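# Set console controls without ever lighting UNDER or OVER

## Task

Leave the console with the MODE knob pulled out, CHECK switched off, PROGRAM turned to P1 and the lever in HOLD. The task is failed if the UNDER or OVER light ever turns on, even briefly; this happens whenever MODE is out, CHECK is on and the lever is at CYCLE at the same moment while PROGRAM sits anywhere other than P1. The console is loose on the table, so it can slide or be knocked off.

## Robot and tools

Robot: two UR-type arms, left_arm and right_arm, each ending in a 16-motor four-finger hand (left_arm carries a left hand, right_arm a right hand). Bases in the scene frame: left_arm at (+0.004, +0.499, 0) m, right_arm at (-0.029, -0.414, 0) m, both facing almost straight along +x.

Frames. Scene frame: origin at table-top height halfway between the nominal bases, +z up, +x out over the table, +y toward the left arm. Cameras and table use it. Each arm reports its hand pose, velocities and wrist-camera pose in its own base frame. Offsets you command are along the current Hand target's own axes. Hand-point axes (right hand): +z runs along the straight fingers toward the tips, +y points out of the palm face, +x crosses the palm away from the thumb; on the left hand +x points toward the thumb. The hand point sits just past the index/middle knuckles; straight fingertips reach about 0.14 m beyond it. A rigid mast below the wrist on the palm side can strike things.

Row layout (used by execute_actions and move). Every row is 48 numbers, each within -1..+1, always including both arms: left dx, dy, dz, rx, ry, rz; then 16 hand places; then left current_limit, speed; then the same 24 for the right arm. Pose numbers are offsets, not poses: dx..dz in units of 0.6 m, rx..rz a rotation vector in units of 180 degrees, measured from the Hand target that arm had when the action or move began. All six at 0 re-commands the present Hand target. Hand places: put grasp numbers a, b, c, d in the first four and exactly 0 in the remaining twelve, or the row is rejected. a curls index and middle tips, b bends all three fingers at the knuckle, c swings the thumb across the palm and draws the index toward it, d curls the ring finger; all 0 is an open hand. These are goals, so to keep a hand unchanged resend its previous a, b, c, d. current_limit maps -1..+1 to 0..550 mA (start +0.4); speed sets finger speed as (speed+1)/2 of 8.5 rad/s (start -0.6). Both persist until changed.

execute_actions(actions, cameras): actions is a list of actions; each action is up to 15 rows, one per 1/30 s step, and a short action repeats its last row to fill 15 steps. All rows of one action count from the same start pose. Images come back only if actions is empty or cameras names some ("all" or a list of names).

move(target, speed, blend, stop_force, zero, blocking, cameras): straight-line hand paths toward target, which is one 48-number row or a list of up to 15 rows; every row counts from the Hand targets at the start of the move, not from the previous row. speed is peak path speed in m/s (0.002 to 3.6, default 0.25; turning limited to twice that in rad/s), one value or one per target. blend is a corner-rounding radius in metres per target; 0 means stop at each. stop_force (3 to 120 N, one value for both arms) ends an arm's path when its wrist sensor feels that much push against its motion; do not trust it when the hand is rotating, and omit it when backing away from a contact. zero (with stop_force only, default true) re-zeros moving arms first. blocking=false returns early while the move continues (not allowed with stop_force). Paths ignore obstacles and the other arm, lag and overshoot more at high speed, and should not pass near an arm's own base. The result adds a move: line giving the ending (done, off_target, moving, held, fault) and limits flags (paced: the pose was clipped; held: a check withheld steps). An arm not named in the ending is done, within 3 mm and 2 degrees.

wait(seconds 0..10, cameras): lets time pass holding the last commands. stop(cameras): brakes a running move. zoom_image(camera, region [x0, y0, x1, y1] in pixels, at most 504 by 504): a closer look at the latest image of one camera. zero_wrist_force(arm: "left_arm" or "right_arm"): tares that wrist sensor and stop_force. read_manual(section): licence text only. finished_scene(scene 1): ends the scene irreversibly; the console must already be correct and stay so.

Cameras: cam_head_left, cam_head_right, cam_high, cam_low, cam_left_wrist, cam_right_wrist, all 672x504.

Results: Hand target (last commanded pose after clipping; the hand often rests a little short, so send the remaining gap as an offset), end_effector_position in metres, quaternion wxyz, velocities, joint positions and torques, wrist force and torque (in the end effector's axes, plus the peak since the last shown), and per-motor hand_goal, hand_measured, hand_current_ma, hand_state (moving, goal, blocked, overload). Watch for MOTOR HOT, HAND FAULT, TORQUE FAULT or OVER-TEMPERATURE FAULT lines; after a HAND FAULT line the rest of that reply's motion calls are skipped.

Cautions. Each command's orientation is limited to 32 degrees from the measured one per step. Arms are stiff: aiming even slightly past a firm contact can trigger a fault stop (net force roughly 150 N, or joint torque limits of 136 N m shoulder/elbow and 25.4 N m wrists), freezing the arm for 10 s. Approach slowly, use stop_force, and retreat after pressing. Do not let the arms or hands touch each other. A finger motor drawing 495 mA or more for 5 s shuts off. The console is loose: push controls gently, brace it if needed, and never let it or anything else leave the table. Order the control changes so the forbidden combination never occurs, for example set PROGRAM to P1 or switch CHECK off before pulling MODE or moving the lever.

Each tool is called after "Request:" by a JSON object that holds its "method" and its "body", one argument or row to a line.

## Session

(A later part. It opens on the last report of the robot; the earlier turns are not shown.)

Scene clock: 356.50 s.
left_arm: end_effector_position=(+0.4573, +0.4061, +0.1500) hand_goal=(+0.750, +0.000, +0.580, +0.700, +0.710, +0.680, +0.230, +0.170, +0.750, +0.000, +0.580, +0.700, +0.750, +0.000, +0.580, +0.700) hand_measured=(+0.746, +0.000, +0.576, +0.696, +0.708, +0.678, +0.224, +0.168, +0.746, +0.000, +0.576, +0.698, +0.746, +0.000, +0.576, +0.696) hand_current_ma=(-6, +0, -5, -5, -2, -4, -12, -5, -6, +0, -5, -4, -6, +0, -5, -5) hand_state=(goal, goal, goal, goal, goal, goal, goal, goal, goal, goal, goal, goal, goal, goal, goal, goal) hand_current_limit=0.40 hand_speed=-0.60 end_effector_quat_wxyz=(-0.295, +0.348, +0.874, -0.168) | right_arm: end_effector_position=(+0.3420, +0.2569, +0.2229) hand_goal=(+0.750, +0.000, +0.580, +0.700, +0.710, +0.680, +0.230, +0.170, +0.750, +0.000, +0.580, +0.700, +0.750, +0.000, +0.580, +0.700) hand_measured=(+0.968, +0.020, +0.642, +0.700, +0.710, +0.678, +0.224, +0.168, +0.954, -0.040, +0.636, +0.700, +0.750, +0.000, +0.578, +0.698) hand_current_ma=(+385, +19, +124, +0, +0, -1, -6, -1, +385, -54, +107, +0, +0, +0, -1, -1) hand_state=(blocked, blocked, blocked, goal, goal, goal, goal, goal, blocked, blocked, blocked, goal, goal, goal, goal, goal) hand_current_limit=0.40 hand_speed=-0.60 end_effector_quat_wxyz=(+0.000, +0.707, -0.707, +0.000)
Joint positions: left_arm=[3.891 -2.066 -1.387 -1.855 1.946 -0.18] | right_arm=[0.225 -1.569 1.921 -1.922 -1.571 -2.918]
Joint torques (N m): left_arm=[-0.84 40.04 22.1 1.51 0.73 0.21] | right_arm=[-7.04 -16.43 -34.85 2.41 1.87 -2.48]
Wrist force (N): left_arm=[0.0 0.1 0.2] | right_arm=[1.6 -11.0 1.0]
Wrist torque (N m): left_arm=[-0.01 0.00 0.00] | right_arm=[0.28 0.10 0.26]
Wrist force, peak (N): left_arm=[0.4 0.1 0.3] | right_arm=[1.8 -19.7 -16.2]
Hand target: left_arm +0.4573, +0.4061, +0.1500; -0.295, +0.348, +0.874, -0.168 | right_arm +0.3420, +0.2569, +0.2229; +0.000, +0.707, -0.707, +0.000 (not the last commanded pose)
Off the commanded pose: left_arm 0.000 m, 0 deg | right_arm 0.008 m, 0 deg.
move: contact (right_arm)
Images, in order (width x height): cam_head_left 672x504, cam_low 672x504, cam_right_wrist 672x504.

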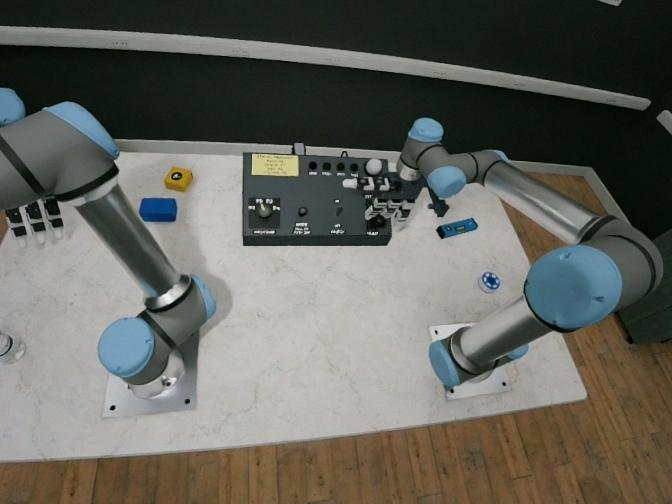

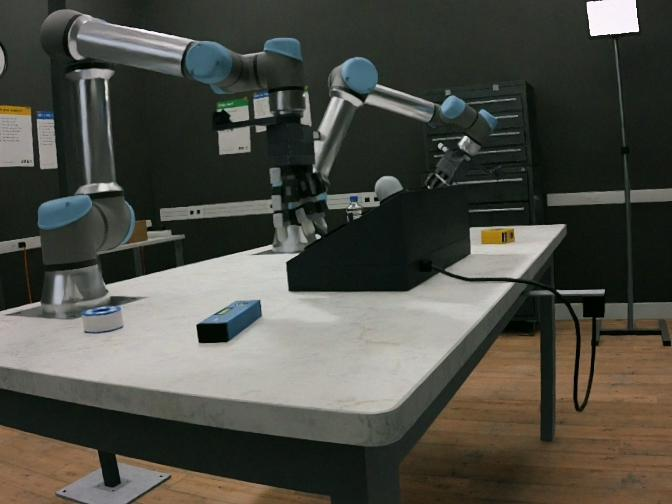

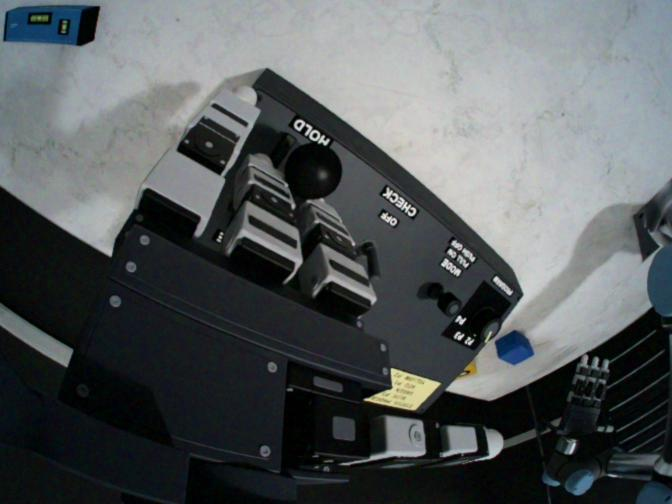

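Request:
{"method": "move", "body": {
  "target": [
    [0,0,0,0,0,0, 0,0,0,0,0,0,0,0,0,0,0,0,0,0,0,0, 0.4,-0.6, 0,-0.1,-0.0833,0,0,0, 0,0,0,0,0,0,0,0,0,0,0,0,0,0,0,0, 0.4,-0.6],
    [0,0,0,0,0,0, 0,0,0,0,0,0,0,0,0,0,0,0,0,0,0,0, 0.4,-0.6, -0.2483,-0.1975,-0.1783,0,0,0, 0,0,0,0,0,0,0,0,0,0,0,0,0,0,0,0, 0.4,-0.6]
  ],
  "cameras": ["cam_head_left", "cam_head_right", "cam_high", "cam_low", "cam_right_wrist"],
  "speed": 0.15,
  "blend": 0.03
}}

Request:
{"method": "zoom_image", "body": {
  "camera": "cam_right_wrist",
  "region": [220, 0, 560, 250]
}}

Request:
{"method": "zoom_image", "body": {
  "camera": "cam_low",
  "region": [260, 130, 420, 300]
}}

Request:
{"method": "zoom_image", "body": {
  "camera": "cam_head_left",
  "region": [235, 145, 400, 250]
}}

Scene clock: 380.30 s.
left_arm: end_effector_position=(+0.4573, +0.4061, +0.1500) hand_goal=(+0.750, +0.000, +0.580, +0.700, +0.710, +0.680, +0.230, +0.170, +0.750, +0.000, +0.580, +0.700, +0.750, +0.000, +0.580, +0.700) hand_measured=(+0.746, +0.000, +0.576, +0.696, +0.708, +0.678, +0.224, +0.168, +0.746, +0.000, +0.576, +0.698, +0.746, +0.000, +0.576, +0.696) hand_current_ma=(-6, +0, -5, -5, -2, -4, -12, -5, -6, +0, -5, -4, -6, +0, -5, -5) hand_state=(goal, goal, goal, goal, goal, goal, goal, goal, goal, goal, goal, goal, goal, goal, goal, goal) hand_current_limit=0.40 hand_speed=-0.60 end_effector_quat_wxyz=(-0.295, +0.348, +0.874, -0.168) | right_arm: end_effector_position=(+0.4603, +0.4060, +0.3299) hand_goal=(+0.750, +0.000, +0.580, +0.700, +0.710, +0.680, +0.230, +0.170, +0.750, +0.000, +0.580, +0.700, +0.750, +0.000, +0.580, +0.700) hand_measured=(+0.752, +0.002, +0.582, +0.704, +0.710, +0.678, +0.224, +0.168, +0.752, -0.002, +0.582, +0.702, +0.750, +0.000, +0.578, +0.698) hand_current_ma=(+0, +1, +1, +1, +0, -1, -6, -1, +0, -1, +1, +1, +0, +0, -1, -1) hand_state=(goal, goal, goal, goal, goal, goal, goal, goal, goal, goal, goal, goal, goal, goal, goal, goal) hand_current_limit=0.40 hand_speed=-0.60 end_effector_quat_wxyz=(+0.000, +0.707, -0.707, +0.000)
Joint positions: left_arm=[3.891 -2.066 -1.387 -1.855 1.946 -0.18] | right_arm=[0.411 -1.182 1.172 -1.561 -1.571 -2.731]
Joint torques (N m): left_arm=[-0.27 40.86 22.68 1.22 0.71 0.14] | right_arm=[8.57 -34.63 -40.29 -0.17 -1.49 2.04]
Wrist force (N): left_arm=[-0.1 -0.1 0.3] | right_arm=[0.2 0.0 0.1]
Wrist torque (N m): left_arm=[-0.03 0.01 0.00] | right_arm=[-0.05 -0.05 0.03]
Wrist force, peak (N): left_arm=[0.3 0.3 0.4] | right_arm=[1.8 -11.1 1.2]
Hand target: left_arm +0.4573, +0.4061, +0.1500; -0.295, +0.348, +0.874, -0.168 | right_arm +0.4603, +0.4060, +0.3299; +0.000, +0.707, -0.707, +0.000
Off the commanded pose: left_arm 0.000 m, 0 deg | right_arm 0.000 m, 0 deg.
move: done
Images, in order (width x height): cam_head_left 672x504, cam_head_right 672x504, cam_high 672x504, cam_low 672x504, cam_right_wrist 672x504.

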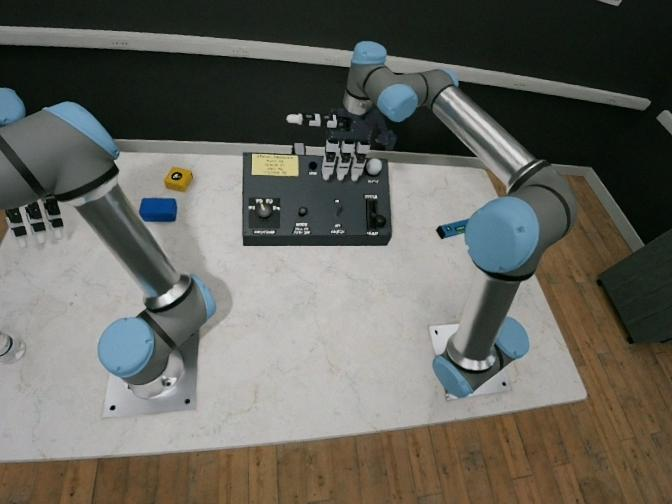

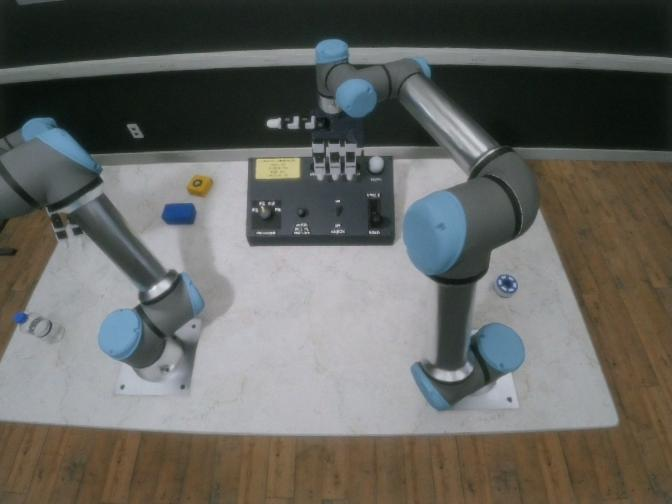

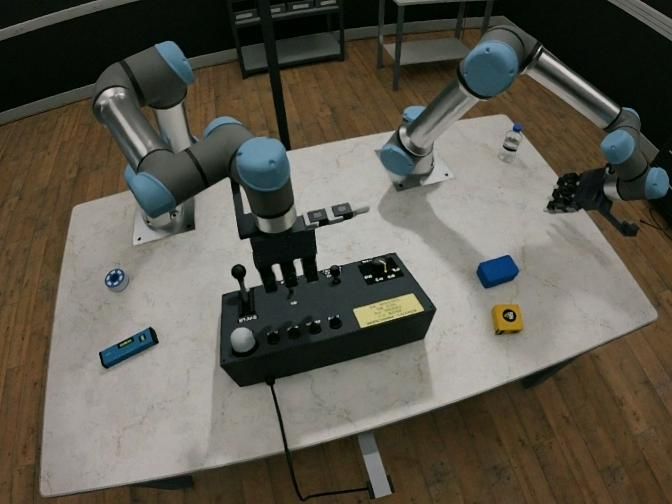

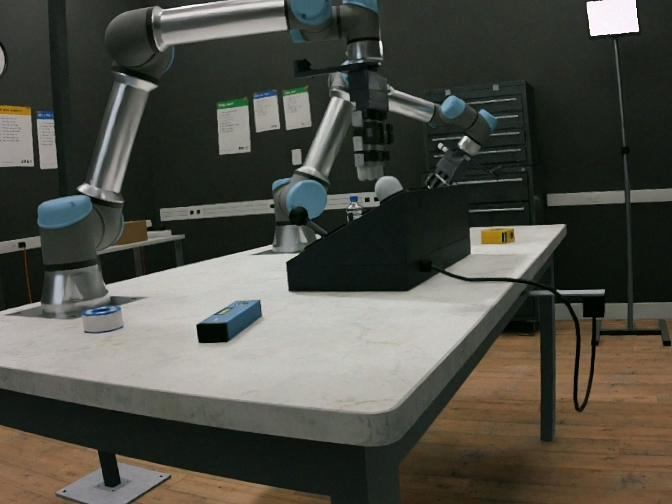

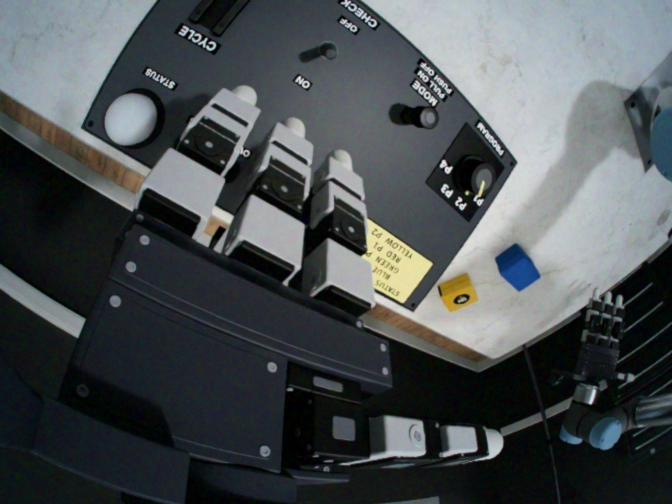

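Scaled by 1.482 from the camera's 672x504 image, which has a finer 960x720 frame.

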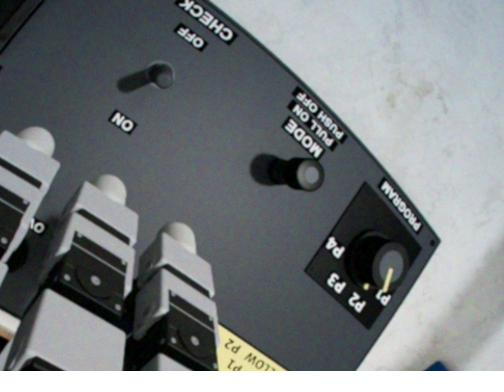

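Scaled by 2.965 from the camera's 672x504 image, which has a finer 960x720 frame.

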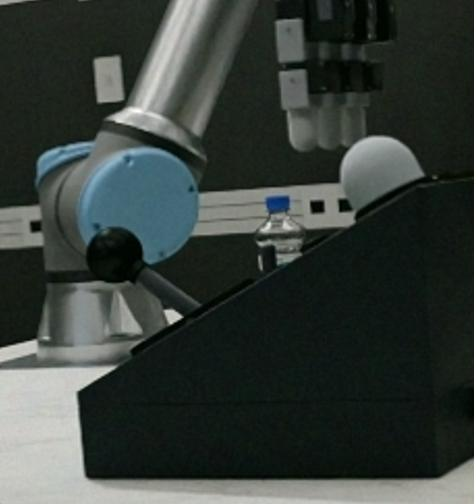

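Scaled by 3.055 from the camera's 672x504 image, which has a finer 960x720 frame.

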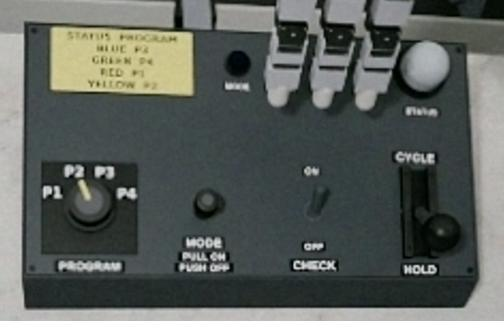

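Request:
{"method": "move", "body": {
  "target": [0,0,0,0,0,0, 0,0,0,0,0,0,0,0,0,0,0,0,0,0,0,0, 0.4,-0.6, 0.005,0.02,0.1217,0,0,0, 0,0,0,0,0,0,0,0,0,0,0,0,0,0,0,0, 0.4,-0.6],
  "cameras": ["cam_head_left", "cam_high", "cam_low", "cam_right_wrist"],
  "speed": 0.1,
  "stop_force": 6
}}

Request:
{"method": "zoom_image", "body": {
  "camera": "cam_right_wrist",
  "region": [220, 0, 560, 250]
}}

Request:
{"method": "zoom_image", "body": {
  "camera": "cam_head_left",
  "region": [235, 145, 400, 250]
}}

Scene clock: 404.60 s.
left_arm: end_effector_position=(+0.4573, +0.4061, +0.1500) hand_goal=(+0.750, +0.000, +0.580, +0.700, +0.710, +0.680, +0.230, +0.170, +0.750, +0.000, +0.580, +0.700, +0.750, +0.000, +0.580, +0.700) hand_measured=(+0.746, +0.000, +0.576, +0.696, +0.708, +0.678, +0.224, +0.168, +0.746, +0.000, +0.576, +0.698, +0.746, +0.000, +0.576, +0.696) hand_current_ma=(-6, +0, -5, -5, -2, -4, -12, -5, -6, +0, -5, -4, -6, +0, -5, -5) hand_state=(goal, goal, goal, goal, goal, goal, goal, goal, goal, goal, goal, goal, goal, goal, goal, goal) hand_current_limit=0.40 hand_speed=-0.60 end_effector_quat_wxyz=(-0.295, +0.348, +0.874, -0.168) | right_arm: end_effector_position=(+0.4483, +0.4030, +0.2569) hand_goal=(+0.750, +0.000, +0.580, +0.700, +0.710, +0.680, +0.230, +0.170, +0.750, +0.000, +0.580, +0.700, +0.750, +0.000, +0.580, +0.700) hand_measured=(+0.750, +0.002, +0.582, +0.704, +0.710, +0.678, +0.224, +0.168, +0.752, -0.002, +0.582, +0.702, +0.750, +0.000, +0.578, +0.698) hand_current_ma=(+0, +1, +1, +1, +0, -1, -6, -1, +0, -1, +1, +1, +0, +0, -1, -1) hand_state=(goal, goal, goal, goal, goal, goal, goal, goal, goal, goal, goal, goal, goal, goal, goal, goal) hand_current_limit=0.40 hand_speed=-0.60 end_effector_quat_wxyz=(+0.000, +0.707, -0.707, +0.000)
Joint positions: left_arm=[3.891 -2.066 -1.387 -1.855 1.946 -0.18] | right_arm=[0.415 -1.195 1.378 -1.754 -1.571 -2.728]
Joint torques (N m): left_arm=[-2.71 40.52 23.18 1.65 0.63 0.11] | right_arm=[8.26 -40.28 -11.48 -4.85 1.28 2.14]
Wrist force (N): left_arm=[0.0 0.2 0.1] | right_arm=[0.6 0.3 -0.2]
Wrist torque (N m): left_arm=[0.02 0.00 0.00] | right_arm=[-0.01 -0.10 0.11]
Wrist force, peak (N): left_arm=[-0.1 0.0 0.6] | right_arm=[0.5 0.4 0.9]
Hand target: left_arm +0.4573, +0.4061, +0.1500; -0.295, +0.348, +0.874, -0.168 | right_arm +0.4483, +0.4030, +0.2569; +0.000, +0.707, -0.707, +0.000
Off the commanded pose: left_arm 0.000 m, 0 deg | right_arm 0.000 m, 0 deg.
move: done
Images, in order (width x height): cam_head_left 672x504, cam_high 672x504, cam_low 672x504, cam_right_wrist 672x504.

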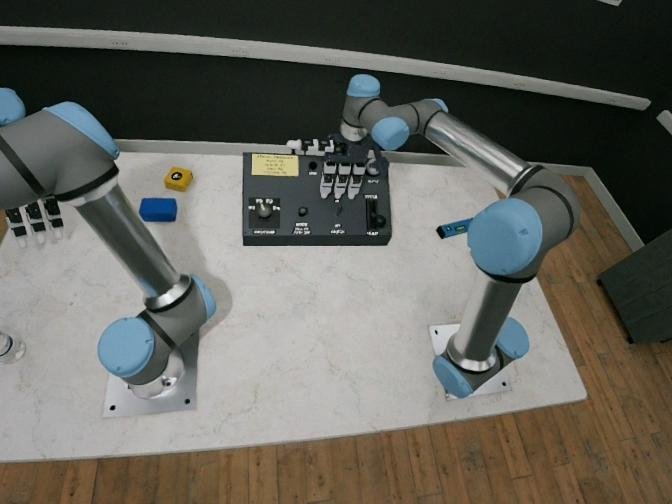

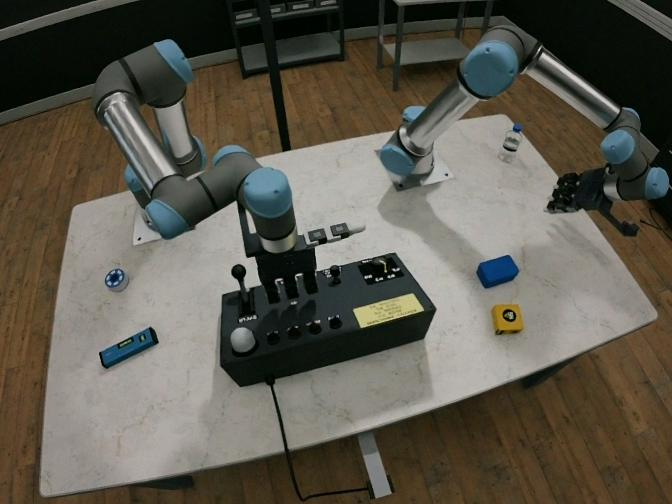

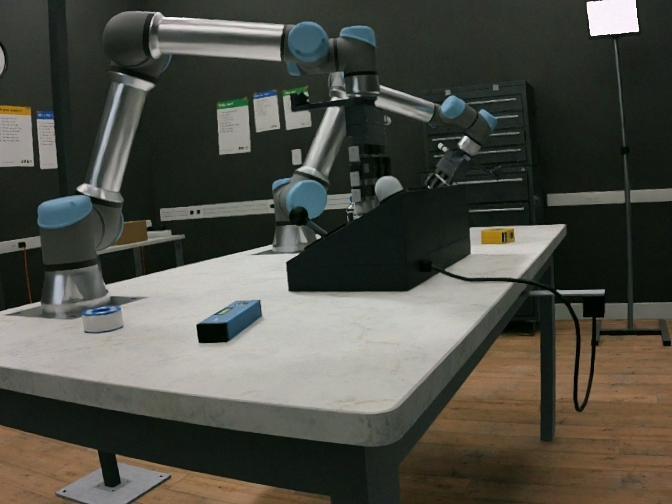

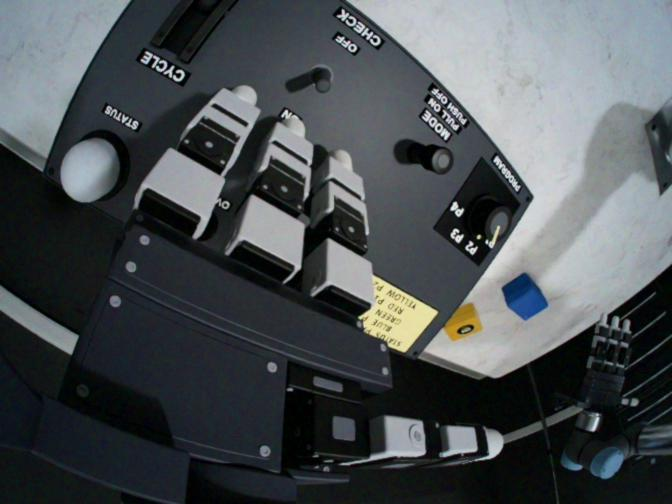

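Scaled by 1.482 from the camera's 672x504 image, which has a finer 960x720 frame.

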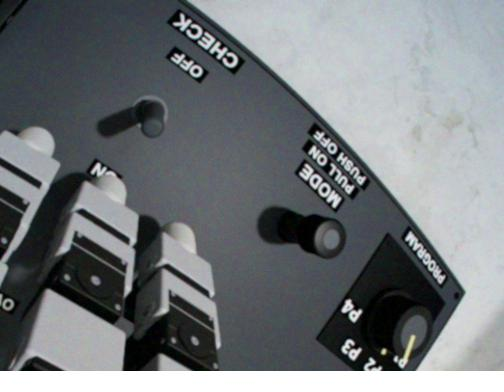

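Scaled by 3.055 from the camera's 672x504 image, which has a finer 960x720 frame.

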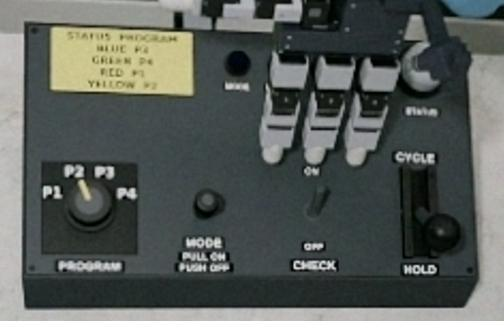

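Request:
{"method": "move", "body": {
  "target": [0,0,0,0,0,0, 0,0,0,0,0,0,0,0,0,0,0,0,0,0,0,0, 0.4,-0.6, 0,0.1167,0.0367,0,0,0, 0,0,0,0,0,0,0,0,0,0,0,0,0,0,0,0, 0.4,-0.6],
  "cameras": ["cam_head_left", "cam_low", "cam_right_wrist"],
  "speed": 0.06,
  "stop_force": 15
}}

Request:
{"method": "zoom_image", "body": {
  "camera": "cam_right_wrist",
  "region": [220, 0, 560, 250]
}}

Request:
{"method": "zoom_image", "body": {
  "camera": "cam_head_left",
  "region": [235, 145, 400, 250]
}}

Scene clock: 417.60 s.
left_arm: end_effector_position=(+0.4573, +0.4061, +0.1500) hand_goal=(+0.750, +0.000, +0.580, +0.700, +0.710, +0.680, +0.230, +0.170, +0.750, +0.000, +0.580, +0.700, +0.750, +0.000, +0.580, +0.700) hand_measured=(+0.746, +0.000, +0.576, +0.696, +0.708, +0.678, +0.224, +0.168, +0.746, +0.000, +0.576, +0.698, +0.746, +0.000, +0.576, +0.696) hand_current_ma=(-6, +0, -5, -5, -2, -4, -12, -5, -6, +0, -5, -4, -6, +0, -5, -5) hand_state=(goal, goal, goal, goal, goal, goal, goal, goal, goal, goal, goal, goal, goal, goal, goal, goal) hand_current_limit=0.40 hand_speed=-0.60 end_effector_quat_wxyz=(-0.295, +0.348, +0.874, -0.168) | right_arm: end_effector_position=(+0.3783, +0.4029, +0.2349) hand_goal=(+0.750, +0.000, +0.580, +0.700, +0.710, +0.680, +0.230, +0.170, +0.750, +0.000, +0.580, +0.700, +0.750, +0.000, +0.580, +0.700) hand_measured=(+0.750, +0.002, +0.582, +0.702, +0.710, +0.678, +0.224, +0.168, +0.844, +0.010, +0.646, +0.734, +0.750, +0.000, +0.578, +0.698) hand_current_ma=(+0, +1, +1, +1, +0, -1, -6, -1, +262, +7, +139, +51, +0, +0, -1, -1) hand_state=(goal, goal, goal, goal, goal, goal, goal, goal, blocked, goal, blocked, blocked, goal, goal, goal, goal) hand_current_limit=0.40 hand_speed=-0.60 end_effector_quat_wxyz=(+0.000, +0.707, -0.707, +0.000)
Joint positions: left_arm=[3.891 -2.066 -1.387 -1.855 1.946 -0.18] | right_arm=[0.463 -1.314 1.596 -1.853 -1.571 -2.68]
Joint torques (N m): left_arm=[-0.71 40.62 22.67 1.48 0.97 0.08] | right_arm=[10.33 -37.86 -4.84 -2.21 1.24 1.95]
Wrist force (N): left_arm=[0.0 0.1 0.4] | right_arm=[-0.8 -3.7 -8.3]
Wrist torque (N m): left_arm=[-0.03 0.00 0.01] | right_arm=[1.14 0.06 -0.15]
Wrist force, peak (N): left_arm=[0.2 0.3 0.6] | right_arm=[-0.8 -3.6 -10.4]
Hand target: left_arm +0.4573, +0.4061, +0.1500; -0.295, +0.348, +0.874, -0.168 | right_arm +0.3783, +0.4030, +0.2349; +0.000, +0.707, -0.707, +0.000
Off the commanded pose: left_arm 0.000 m, 0 deg | right_arm 0.000 m, 0 deg.
move: done
Images, in order (width x height): cam_head_left 672x504, cam_low 672x504, cam_right_wrist 672x504.

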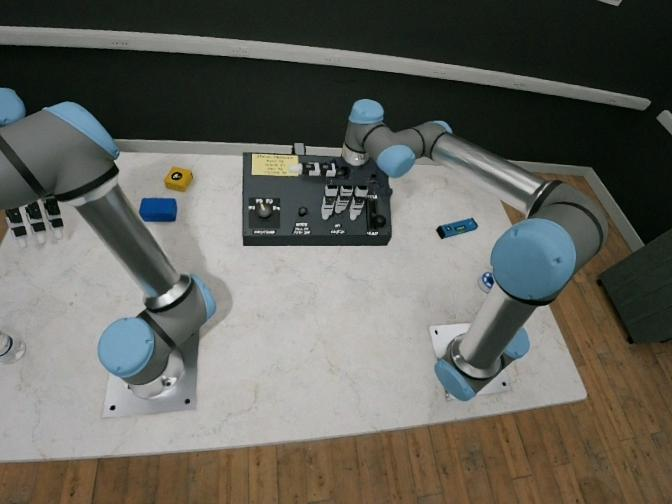

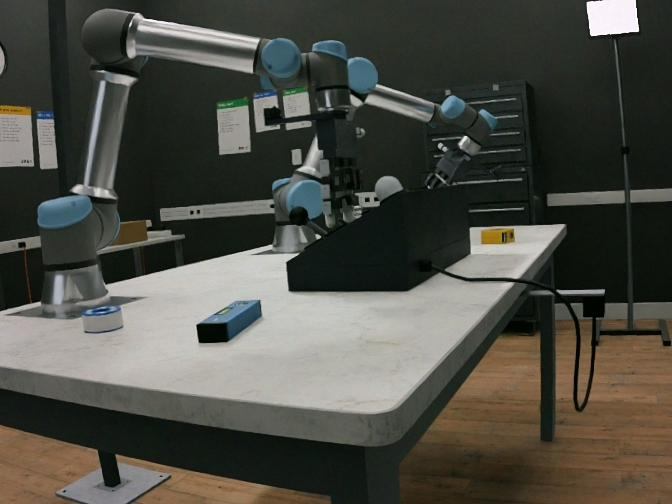

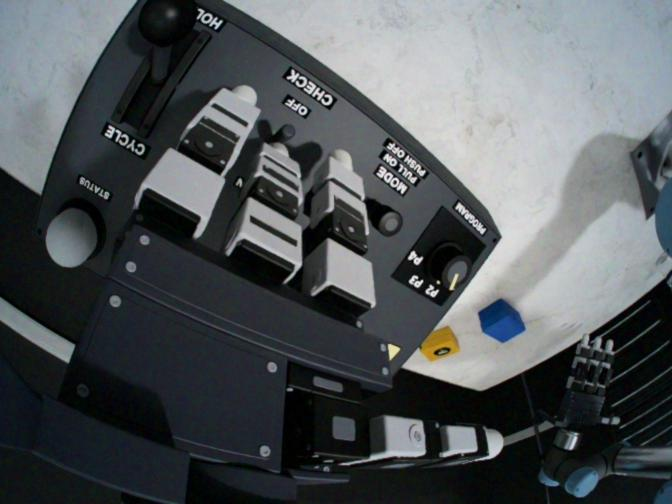

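Scaled by 1.482 from the camera's 672x504 image, which has a finer 960x720 frame.

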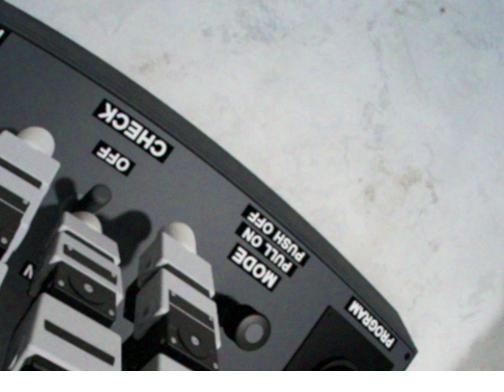

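Scaled by 3.055 from the camera's 672x504 image, which has a finer 960x720 frame.

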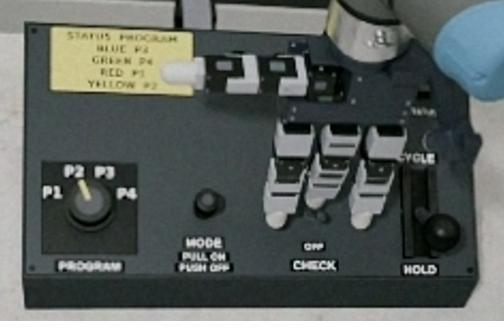

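Request:
{"method": "move", "body": {
  "target": [0,0,0,0,0,0, 0,0,0,0,0,0,0,0,0,0,0,0,0,0,0,0, 0.4,-0.6, 0,-0.0833,-0.15,0,0,0, 0,0,0,0,0,0,0,0,0,0,0,0,0,0,0,0, 0.4,-0.6],
  "cameras": ["cam_head_left", "cam_high", "cam_right_wrist"],
  "speed": 0.15
}}

Request:
{"method": "zoom_image", "body": {
  "camera": "cam_right_wrist",
  "region": [220, 0, 560, 250]
}}

Request:
{"method": "zoom_image", "body": {
  "camera": "cam_head_left",
  "region": [235, 145, 400, 250]
}}

Request:
{"method": "zoom_image", "body": {
  "camera": "cam_high",
  "region": [200, 230, 450, 400]
}}

Scene clock: 431.13 s.
left_arm: end_effector_position=(+0.4573, +0.4061, +0.1500) hand_goal=(+0.750, +0.000, +0.580, +0.700, +0.710, +0.680, +0.230, +0.170, +0.750, +0.000, +0.580, +0.700, +0.750, +0.000, +0.580, +0.700) hand_measured=(+0.746, +0.000, +0.576, +0.696, +0.708, +0.678, +0.224, +0.168, +0.746, +0.000, +0.576, +0.698, +0.746, +0.000, +0.576, +0.696) hand_current_ma=(-6, +0, -5, -5, -2, -4, -12, -5, -6, +0, -5, -4, -6, +0, -5, -5) hand_state=(goal, goal, goal, goal, goal, goal, goal, goal, goal, goal, goal, goal, goal, goal, goal, goal) hand_current_limit=0.40 hand_speed=-0.60 end_effector_quat_wxyz=(-0.295, +0.348, +0.874, -0.168) | right_arm: end_effector_position=(+0.4283, +0.4030, +0.3248) hand_goal=(+0.750, +0.000, +0.580, +0.700, +0.710, +0.680, +0.230, +0.170, +0.750, +0.000, +0.580, +0.700, +0.750, +0.000, +0.580, +0.700) hand_measured=(+0.750, +0.002, +0.582, +0.702, +0.710, +0.678, +0.224, +0.168, +0.752, +0.002, +0.582, +0.702, +0.750, +0.000, +0.578, +0.698) hand_current_ma=(+0, +1, +1, +1, +0, -1, -6, -1, +0, +1, +1, +1, +0, +0, -1, -1) hand_state=(goal, goal, goal, goal, goal, goal, goal, goal, goal, goal, goal, goal, goal, goal, goal, goal) hand_current_limit=0.40 hand_speed=-0.60 end_effector_quat_wxyz=(+0.000, +0.707, -0.707, +0.000)
Joint positions: left_arm=[3.891 -2.066 -1.387 -1.855 1.946 -0.18] | right_arm=[0.427 -1.252 1.282 -1.601 -1.571 -2.715]
Joint torques (N m): left_arm=[-1.45 42.06 23.27 1.56 0.72 0.19] | right_arm=[-8.94 -30.94 -40.37 0.13 -1.24 -2.12]
Wrist force (N): left_arm=[0.1 0.2 0.1] | right_arm=[-0.3 0.2 0.3]
Wrist torque (N m): left_arm=[0.02 0.00 0.00] | right_arm=[-0.06 0.02 0.17]
Wrist force, peak (N): left_arm=[0.1 0.4 0.5] | right_arm=[-0.9 -3.9 -8.8]
Hand target: left_arm +0.4573, +0.4061, +0.1500; -0.295, +0.348, +0.874, -0.168 | right_arm +0.4283, +0.4030, +0.3249; +0.000, +0.707, -0.707, +0.000
Off the commanded pose: left_arm 0.000 m, 0 deg | right_arm 0.000 m, 0 deg.
move: done
Images, in order (width x height): cam_head_left 672x504, cam_high 672x504, cam_right_wrist 672x504.

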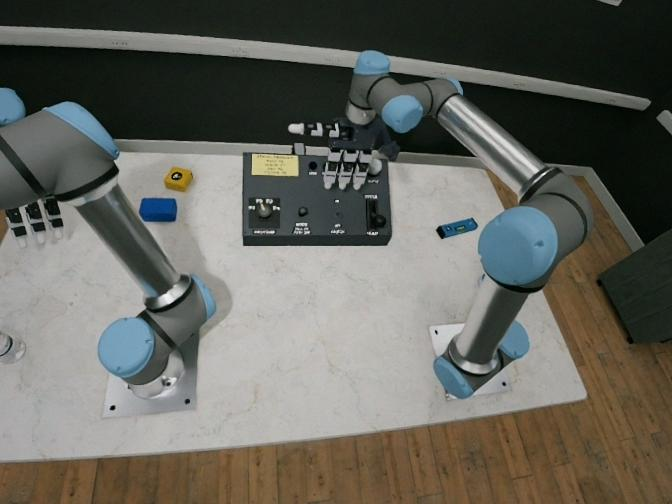

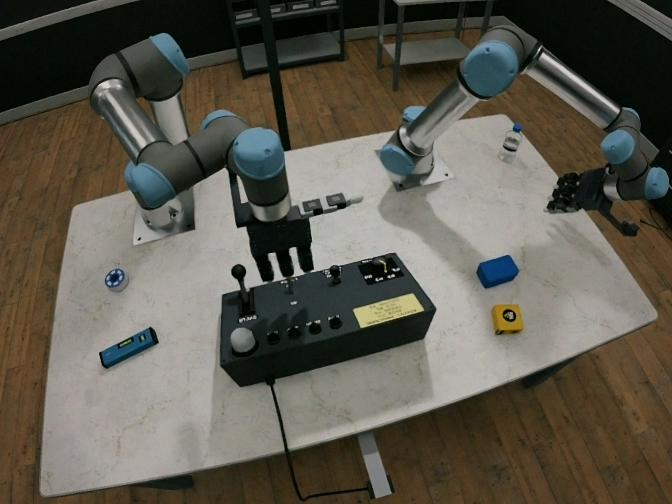

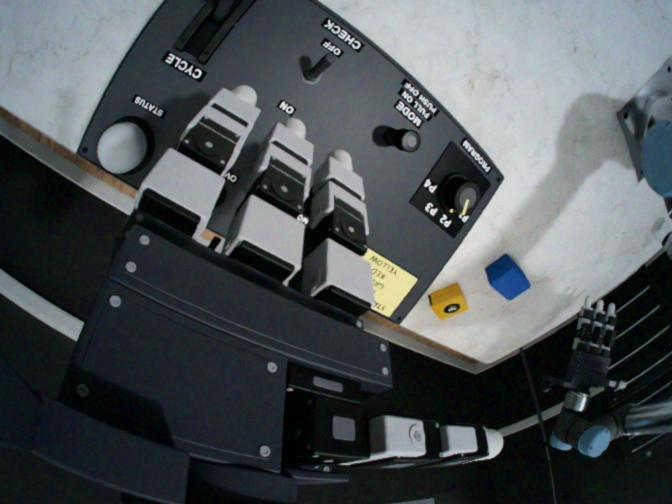

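Scaled by 1.482 from the camera's 672x504 image, which has a finer 960x720 frame.

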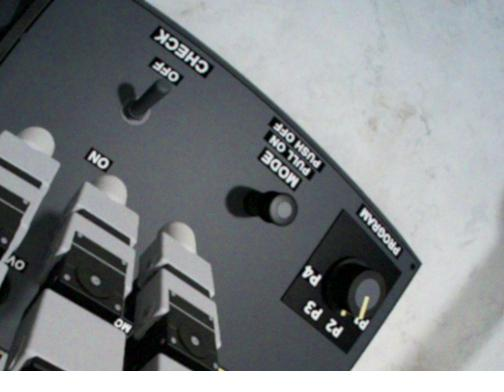

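Scaled by 3.055 from the camera's 672x504 image, which has a finer 960x720 frame.

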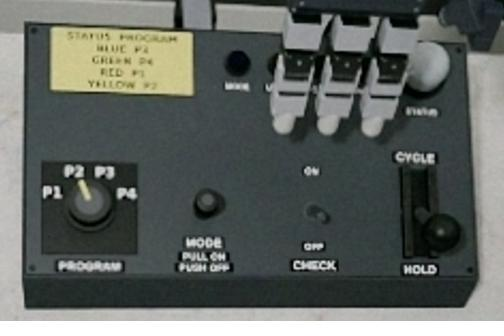

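Scaled by 2.016 from the camera's 672x504 image, which has a finer 960x720 frame.

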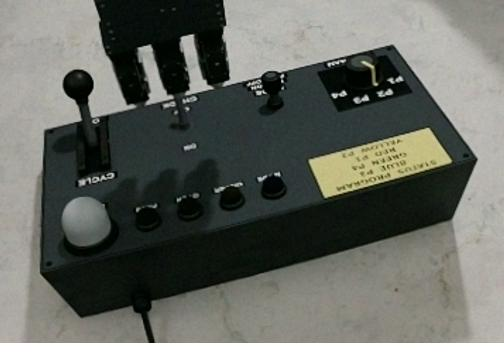

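Request:
{"method": "move", "body": {
  "target": [0,0,0,0,0,0, 0,0,0,0,0,0,0,0,0,0,0,0,0,0,0,0, 0.4,-0.6, -0.18,-0.005,-0.158,0.4441,-0.1761,-0.497, 0.25,0.25,0.75,0,0,0,0,0,0,0,0,0,0,0,0,0, 0.4,-0.6],
  "cameras": ["cam_head_left", "cam_high", "cam_low", "cam_right_wrist"],
  "speed": 0.35
}}

Scene clock: 562.87 s.
left_arm: end_effector_position=(+0.4573, +0.4061, +0.1500) hand_goal=(+0.750, +0.000, +0.580, +0.700, +0.710, +0.680, +0.230, +0.170, +0.750, +0.000, +0.580, +0.700, +0.750, +0.000, +0.580, +0.700) hand_measured=(+0.746, +0.000, +0.576, +0.696, +0.708, +0.678, +0.224, +0.168, +0.746, +0.000, +0.576, +0.698, +0.746, +0.000, +0.576, +0.696) hand_current_ma=(-6, +0, -5, -5, -2, -4, -12, -5, -6, +0, -5, -4, -6, +0, -5, -5) hand_state=(goal, goal, goal, goal, goal, goal, goal, goal, goal, goal, goal, goal, goal, goal, goal, goal) hand_current_limit=0.40 hand_speed=-0.60 end_effector_quat_wxyz=(-0.295, +0.348, +0.874, -0.168) | right_arm: end_effector_position=(+0.4312, +0.5110, +0.4196) hand_goal=(+0.176, +0.000, +0.018, +0.512, -0.540, +0.680, +0.042, +0.070, +0.250, +0.000, +0.130, +0.562, +0.588, +0.000, +0.580, +0.726) hand_measured=(+0.174, +0.002, +0.022, +0.516, -0.538, +0.678, +0.040, +0.070, +0.248, +0.002, +0.132, +0.564, +0.582, +0.000, +0.578, +0.724) hand_current_ma=(+0, +1, +1, +2, +0, -1, -1, +0, -1, +1, +1, +1, -4, +0, -1, -1) hand_state=(goal, goal, goal, goal, goal, goal, goal, goal, goal, goal, goal, goal, goal, goal, goal, goal) hand_current_limit=0.40 hand_speed=-0.60 end_effector_quat_wxyz=(-0.562, +0.782, +0.119, +0.242)
Joint positions: left_arm=[3.891 -2.066 -1.387 -1.855 1.946 -0.18] | right_arm=[0.456 -1.451 1.759 -3.072 -0.748 -3.982]
Joint torques (N m): left_arm=[-3.63 41.24 23.97 1.71 0.88 0.23] | right_arm=[-10.41 -19.74 -24.63 -4.16 1.6 -2.28]
Wrist force (N): left_arm=[-0.1 0.0 0.4] | right_arm=[1.5 -2.4 4.6]
Wrist torque (N m): left_arm=[-0.04 0.02 0.00] | right_arm=[-0.14 -0.14 0.17]
Wrist force, peak (N): left_arm=[0.2 0.1 0.7] | right_arm=[1.3 -2.5 4.9]
Hand target: left_arm +0.4573, +0.4061, +0.1500; -0.295, +0.348, +0.874, -0.168 | right_arm +0.4312, +0.5110, +0.4197; -0.562, +0.782, +0.119, +0.242
Off the commanded pose: left_arm 0.000 m, 0 deg | right_arm 0.000 m, 0 deg.
move: done
Images, in order (width x height): cam_head_left 672x504, cam_high 672x504, cam_low 672x504, cam_right_wrist 672x504.

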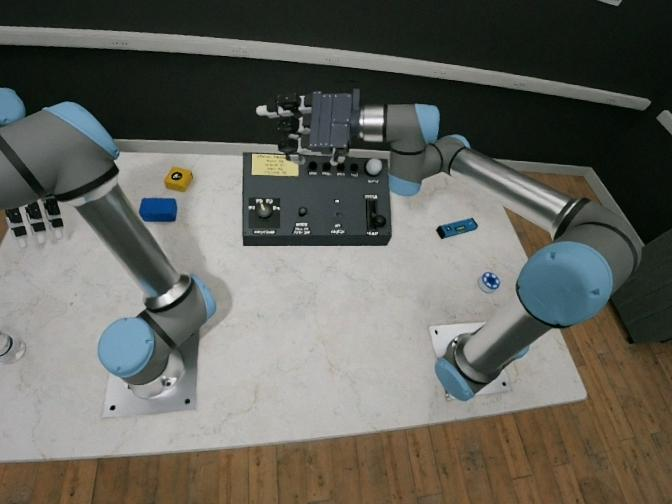

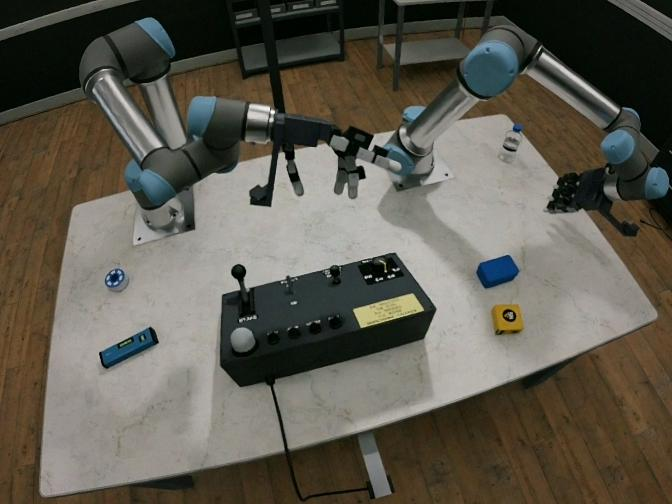

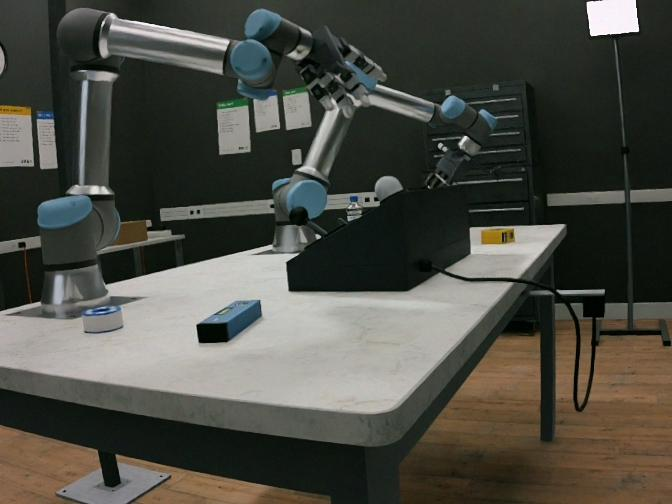

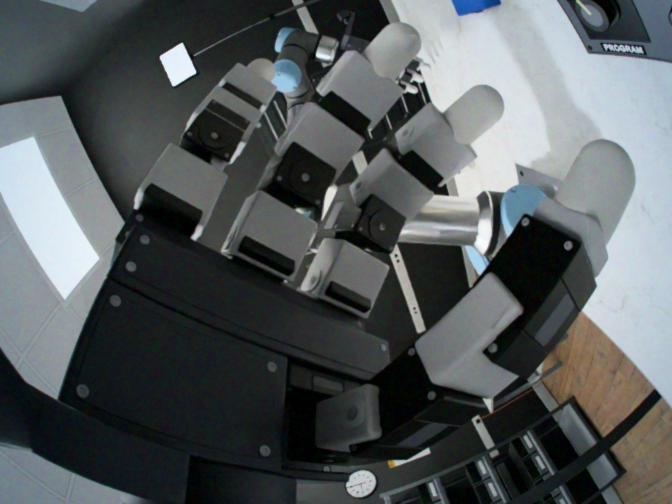

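Request:
{"method": "move", "body": {
  "target": [0,0,0,0,0,0, 0,0,0,0,0,0,0,0,0,0,0,0,0,0,0,0, 0.4,-0.6, -0.1648,0.1845,0.2933,0,0,0, 0.25,0.25,0.75,0,0,0,0,0,0,0,0,0,0,0,0,0, 0.4,-0.6],
  "cameras": ["cam_head_left", "cam_head_right", "cam_high", "cam_low", "cam_right_wrist"],
  "speed": 0.2
}}

Request:
{"method": "zoom_image", "body": {
  "camera": "cam_right_wrist",
  "region": [330, 0, 672, 260]
}}

Request:
{"method": "zoom_image", "body": {
  "camera": "cam_head_left",
  "region": [235, 145, 335, 250]
}}

Request:
{"method": "zoom_image", "body": {
  "camera": "cam_high",
  "region": [300, 200, 450, 320]
}}

Scene clock: 578.37 s.
left_arm: end_effector_position=(+0.4573, +0.4061, +0.1500) hand_goal=(+0.750, +0.000, +0.580, +0.700, +0.710, +0.680, +0.230, +0.170, +0.750, +0.000, +0.580, +0.700, +0.750, +0.000, +0.580, +0.700) hand_measured=(+0.746, +0.000, +0.576, +0.696, +0.708, +0.678, +0.224, +0.168, +0.746, +0.000, +0.576, +0.698, +0.746, +0.000, +0.576, +0.696) hand_current_ma=(-6, +0, -5, -5, -2, -4, -12, -5, -6, +0, -5, -4, -6, +0, -5, -5) hand_state=(goal, goal, goal, goal, goal, goal, goal, goal, goal, goal, goal, goal, goal, goal, goal, goal) hand_current_limit=0.40 hand_speed=-0.60 end_effector_quat_wxyz=(-0.295, +0.348, +0.874, -0.168) | right_arm: end_effector_position=(+0.4407, +0.6467, +0.2340) hand_goal=(+0.176, +0.000, +0.018, +0.512, -0.540, +0.680, +0.042, +0.070, +0.250, +0.000, +0.130, +0.562, +0.588, +0.000, +0.580, +0.726) hand_measured=(+0.174, +0.002, +0.020, +0.516, -0.538, +0.678, +0.040, +0.070, +0.248, +0.002, +0.132, +0.564, +0.582, +0.000, +0.578, +0.724) hand_current_ma=(+0, +1, +1, +1, +1, -1, -1, +0, -1, +1, +1, +1, -5, +0, -1, -1) hand_state=(goal, goal, goal, goal, goal, goal, goal, goal, goal, goal, goal, goal, goal, goal, goal, goal) hand_current_limit=0.40 hand_speed=-0.60 end_effector_quat_wxyz=(-0.562, +0.782, +0.119, +0.242)
Joint positions: left_arm=[3.891 -2.066 -1.387 -1.855 1.946 -0.18] | right_arm=[0.669 -0.997 1.66 -3.491 -0.949 -3.887]
Joint torques (N m): left_arm=[-1.99 41.35 24.42 1.7 0.86 -0.05] | right_arm=[10.14 -37.57 -36.22 -4.35 -1.23 2.13]
Wrist force (N): left_arm=[0.0 0.2 0.3] | right_arm=[1.5 -2.7 4.9]
Wrist torque (N m): left_arm=[0.00 0.00 0.00] | right_arm=[-0.11 -0.21 -0.03]
Wrist force, peak (N): left_arm=[0.3 0.1 0.7] | right_arm=[1.1 -2.4 5.2]
Hand target: left_arm +0.4573, +0.4061, +0.1500; -0.295, +0.348, +0.874, -0.168 | right_arm +0.4407, +0.6467, +0.2340; -0.562, +0.782, +0.119, +0.242
Off the commanded pose: left_arm 0.000 m, 0 deg | right_arm 0.000 m, 0 deg.
move: done
Images, in order (width x height): cam_head_left 672x504, cam_head_right 672x504, cam_high 672x504, cam_low 672x504, cam_right_wrist 672x504.

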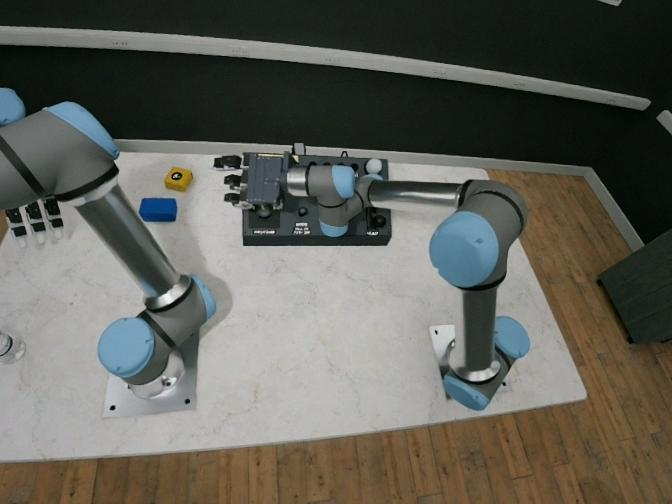

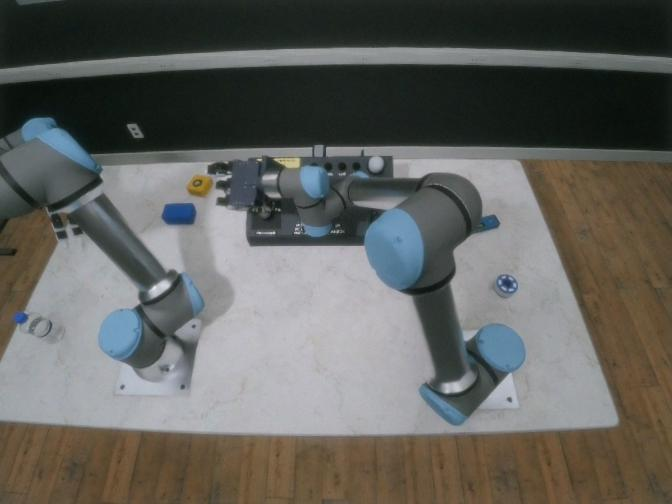

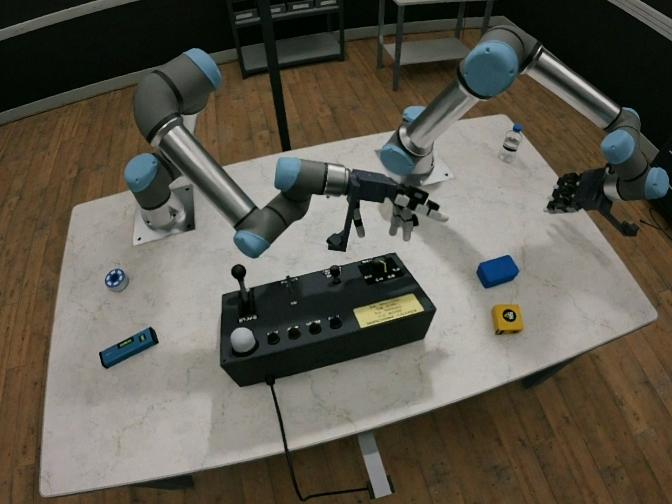

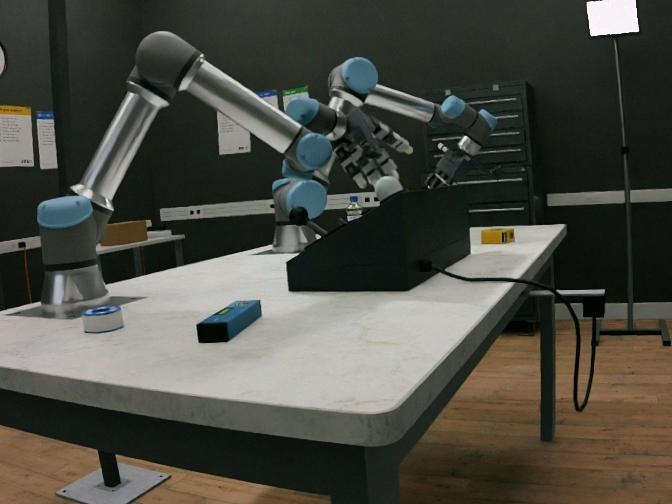

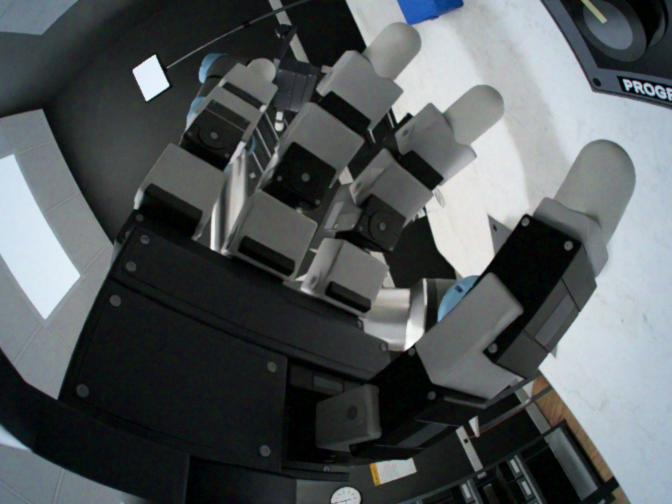

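Scaled by 1.474 from the camera's 672x504 image, which has a finer 960x720 frame.

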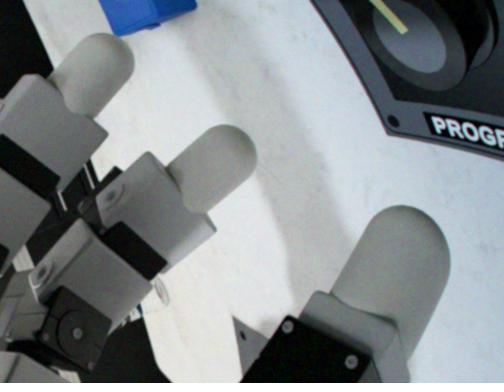

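Scaled by 4.800 from the camera's 672x504 image, which has a finer 960x720 frame.

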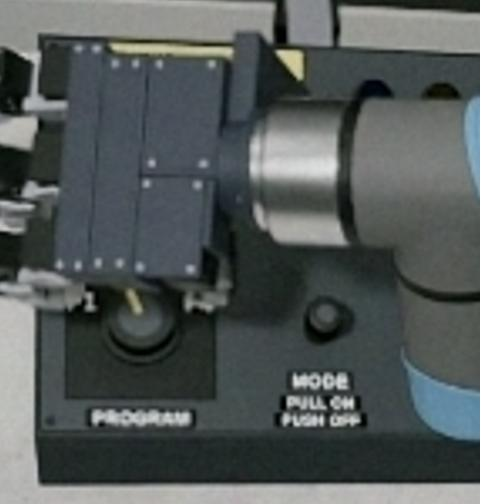

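Scaled by 3.360 from the camera's 672x504 image, which has a finer 960x720 frame.

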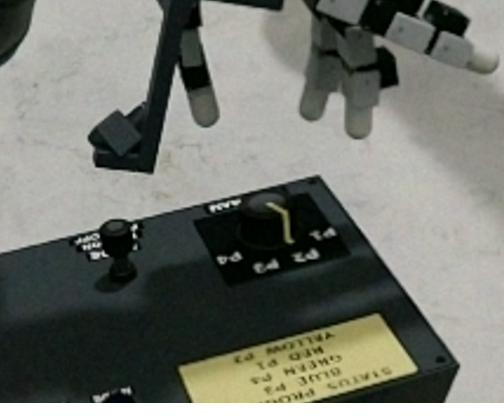

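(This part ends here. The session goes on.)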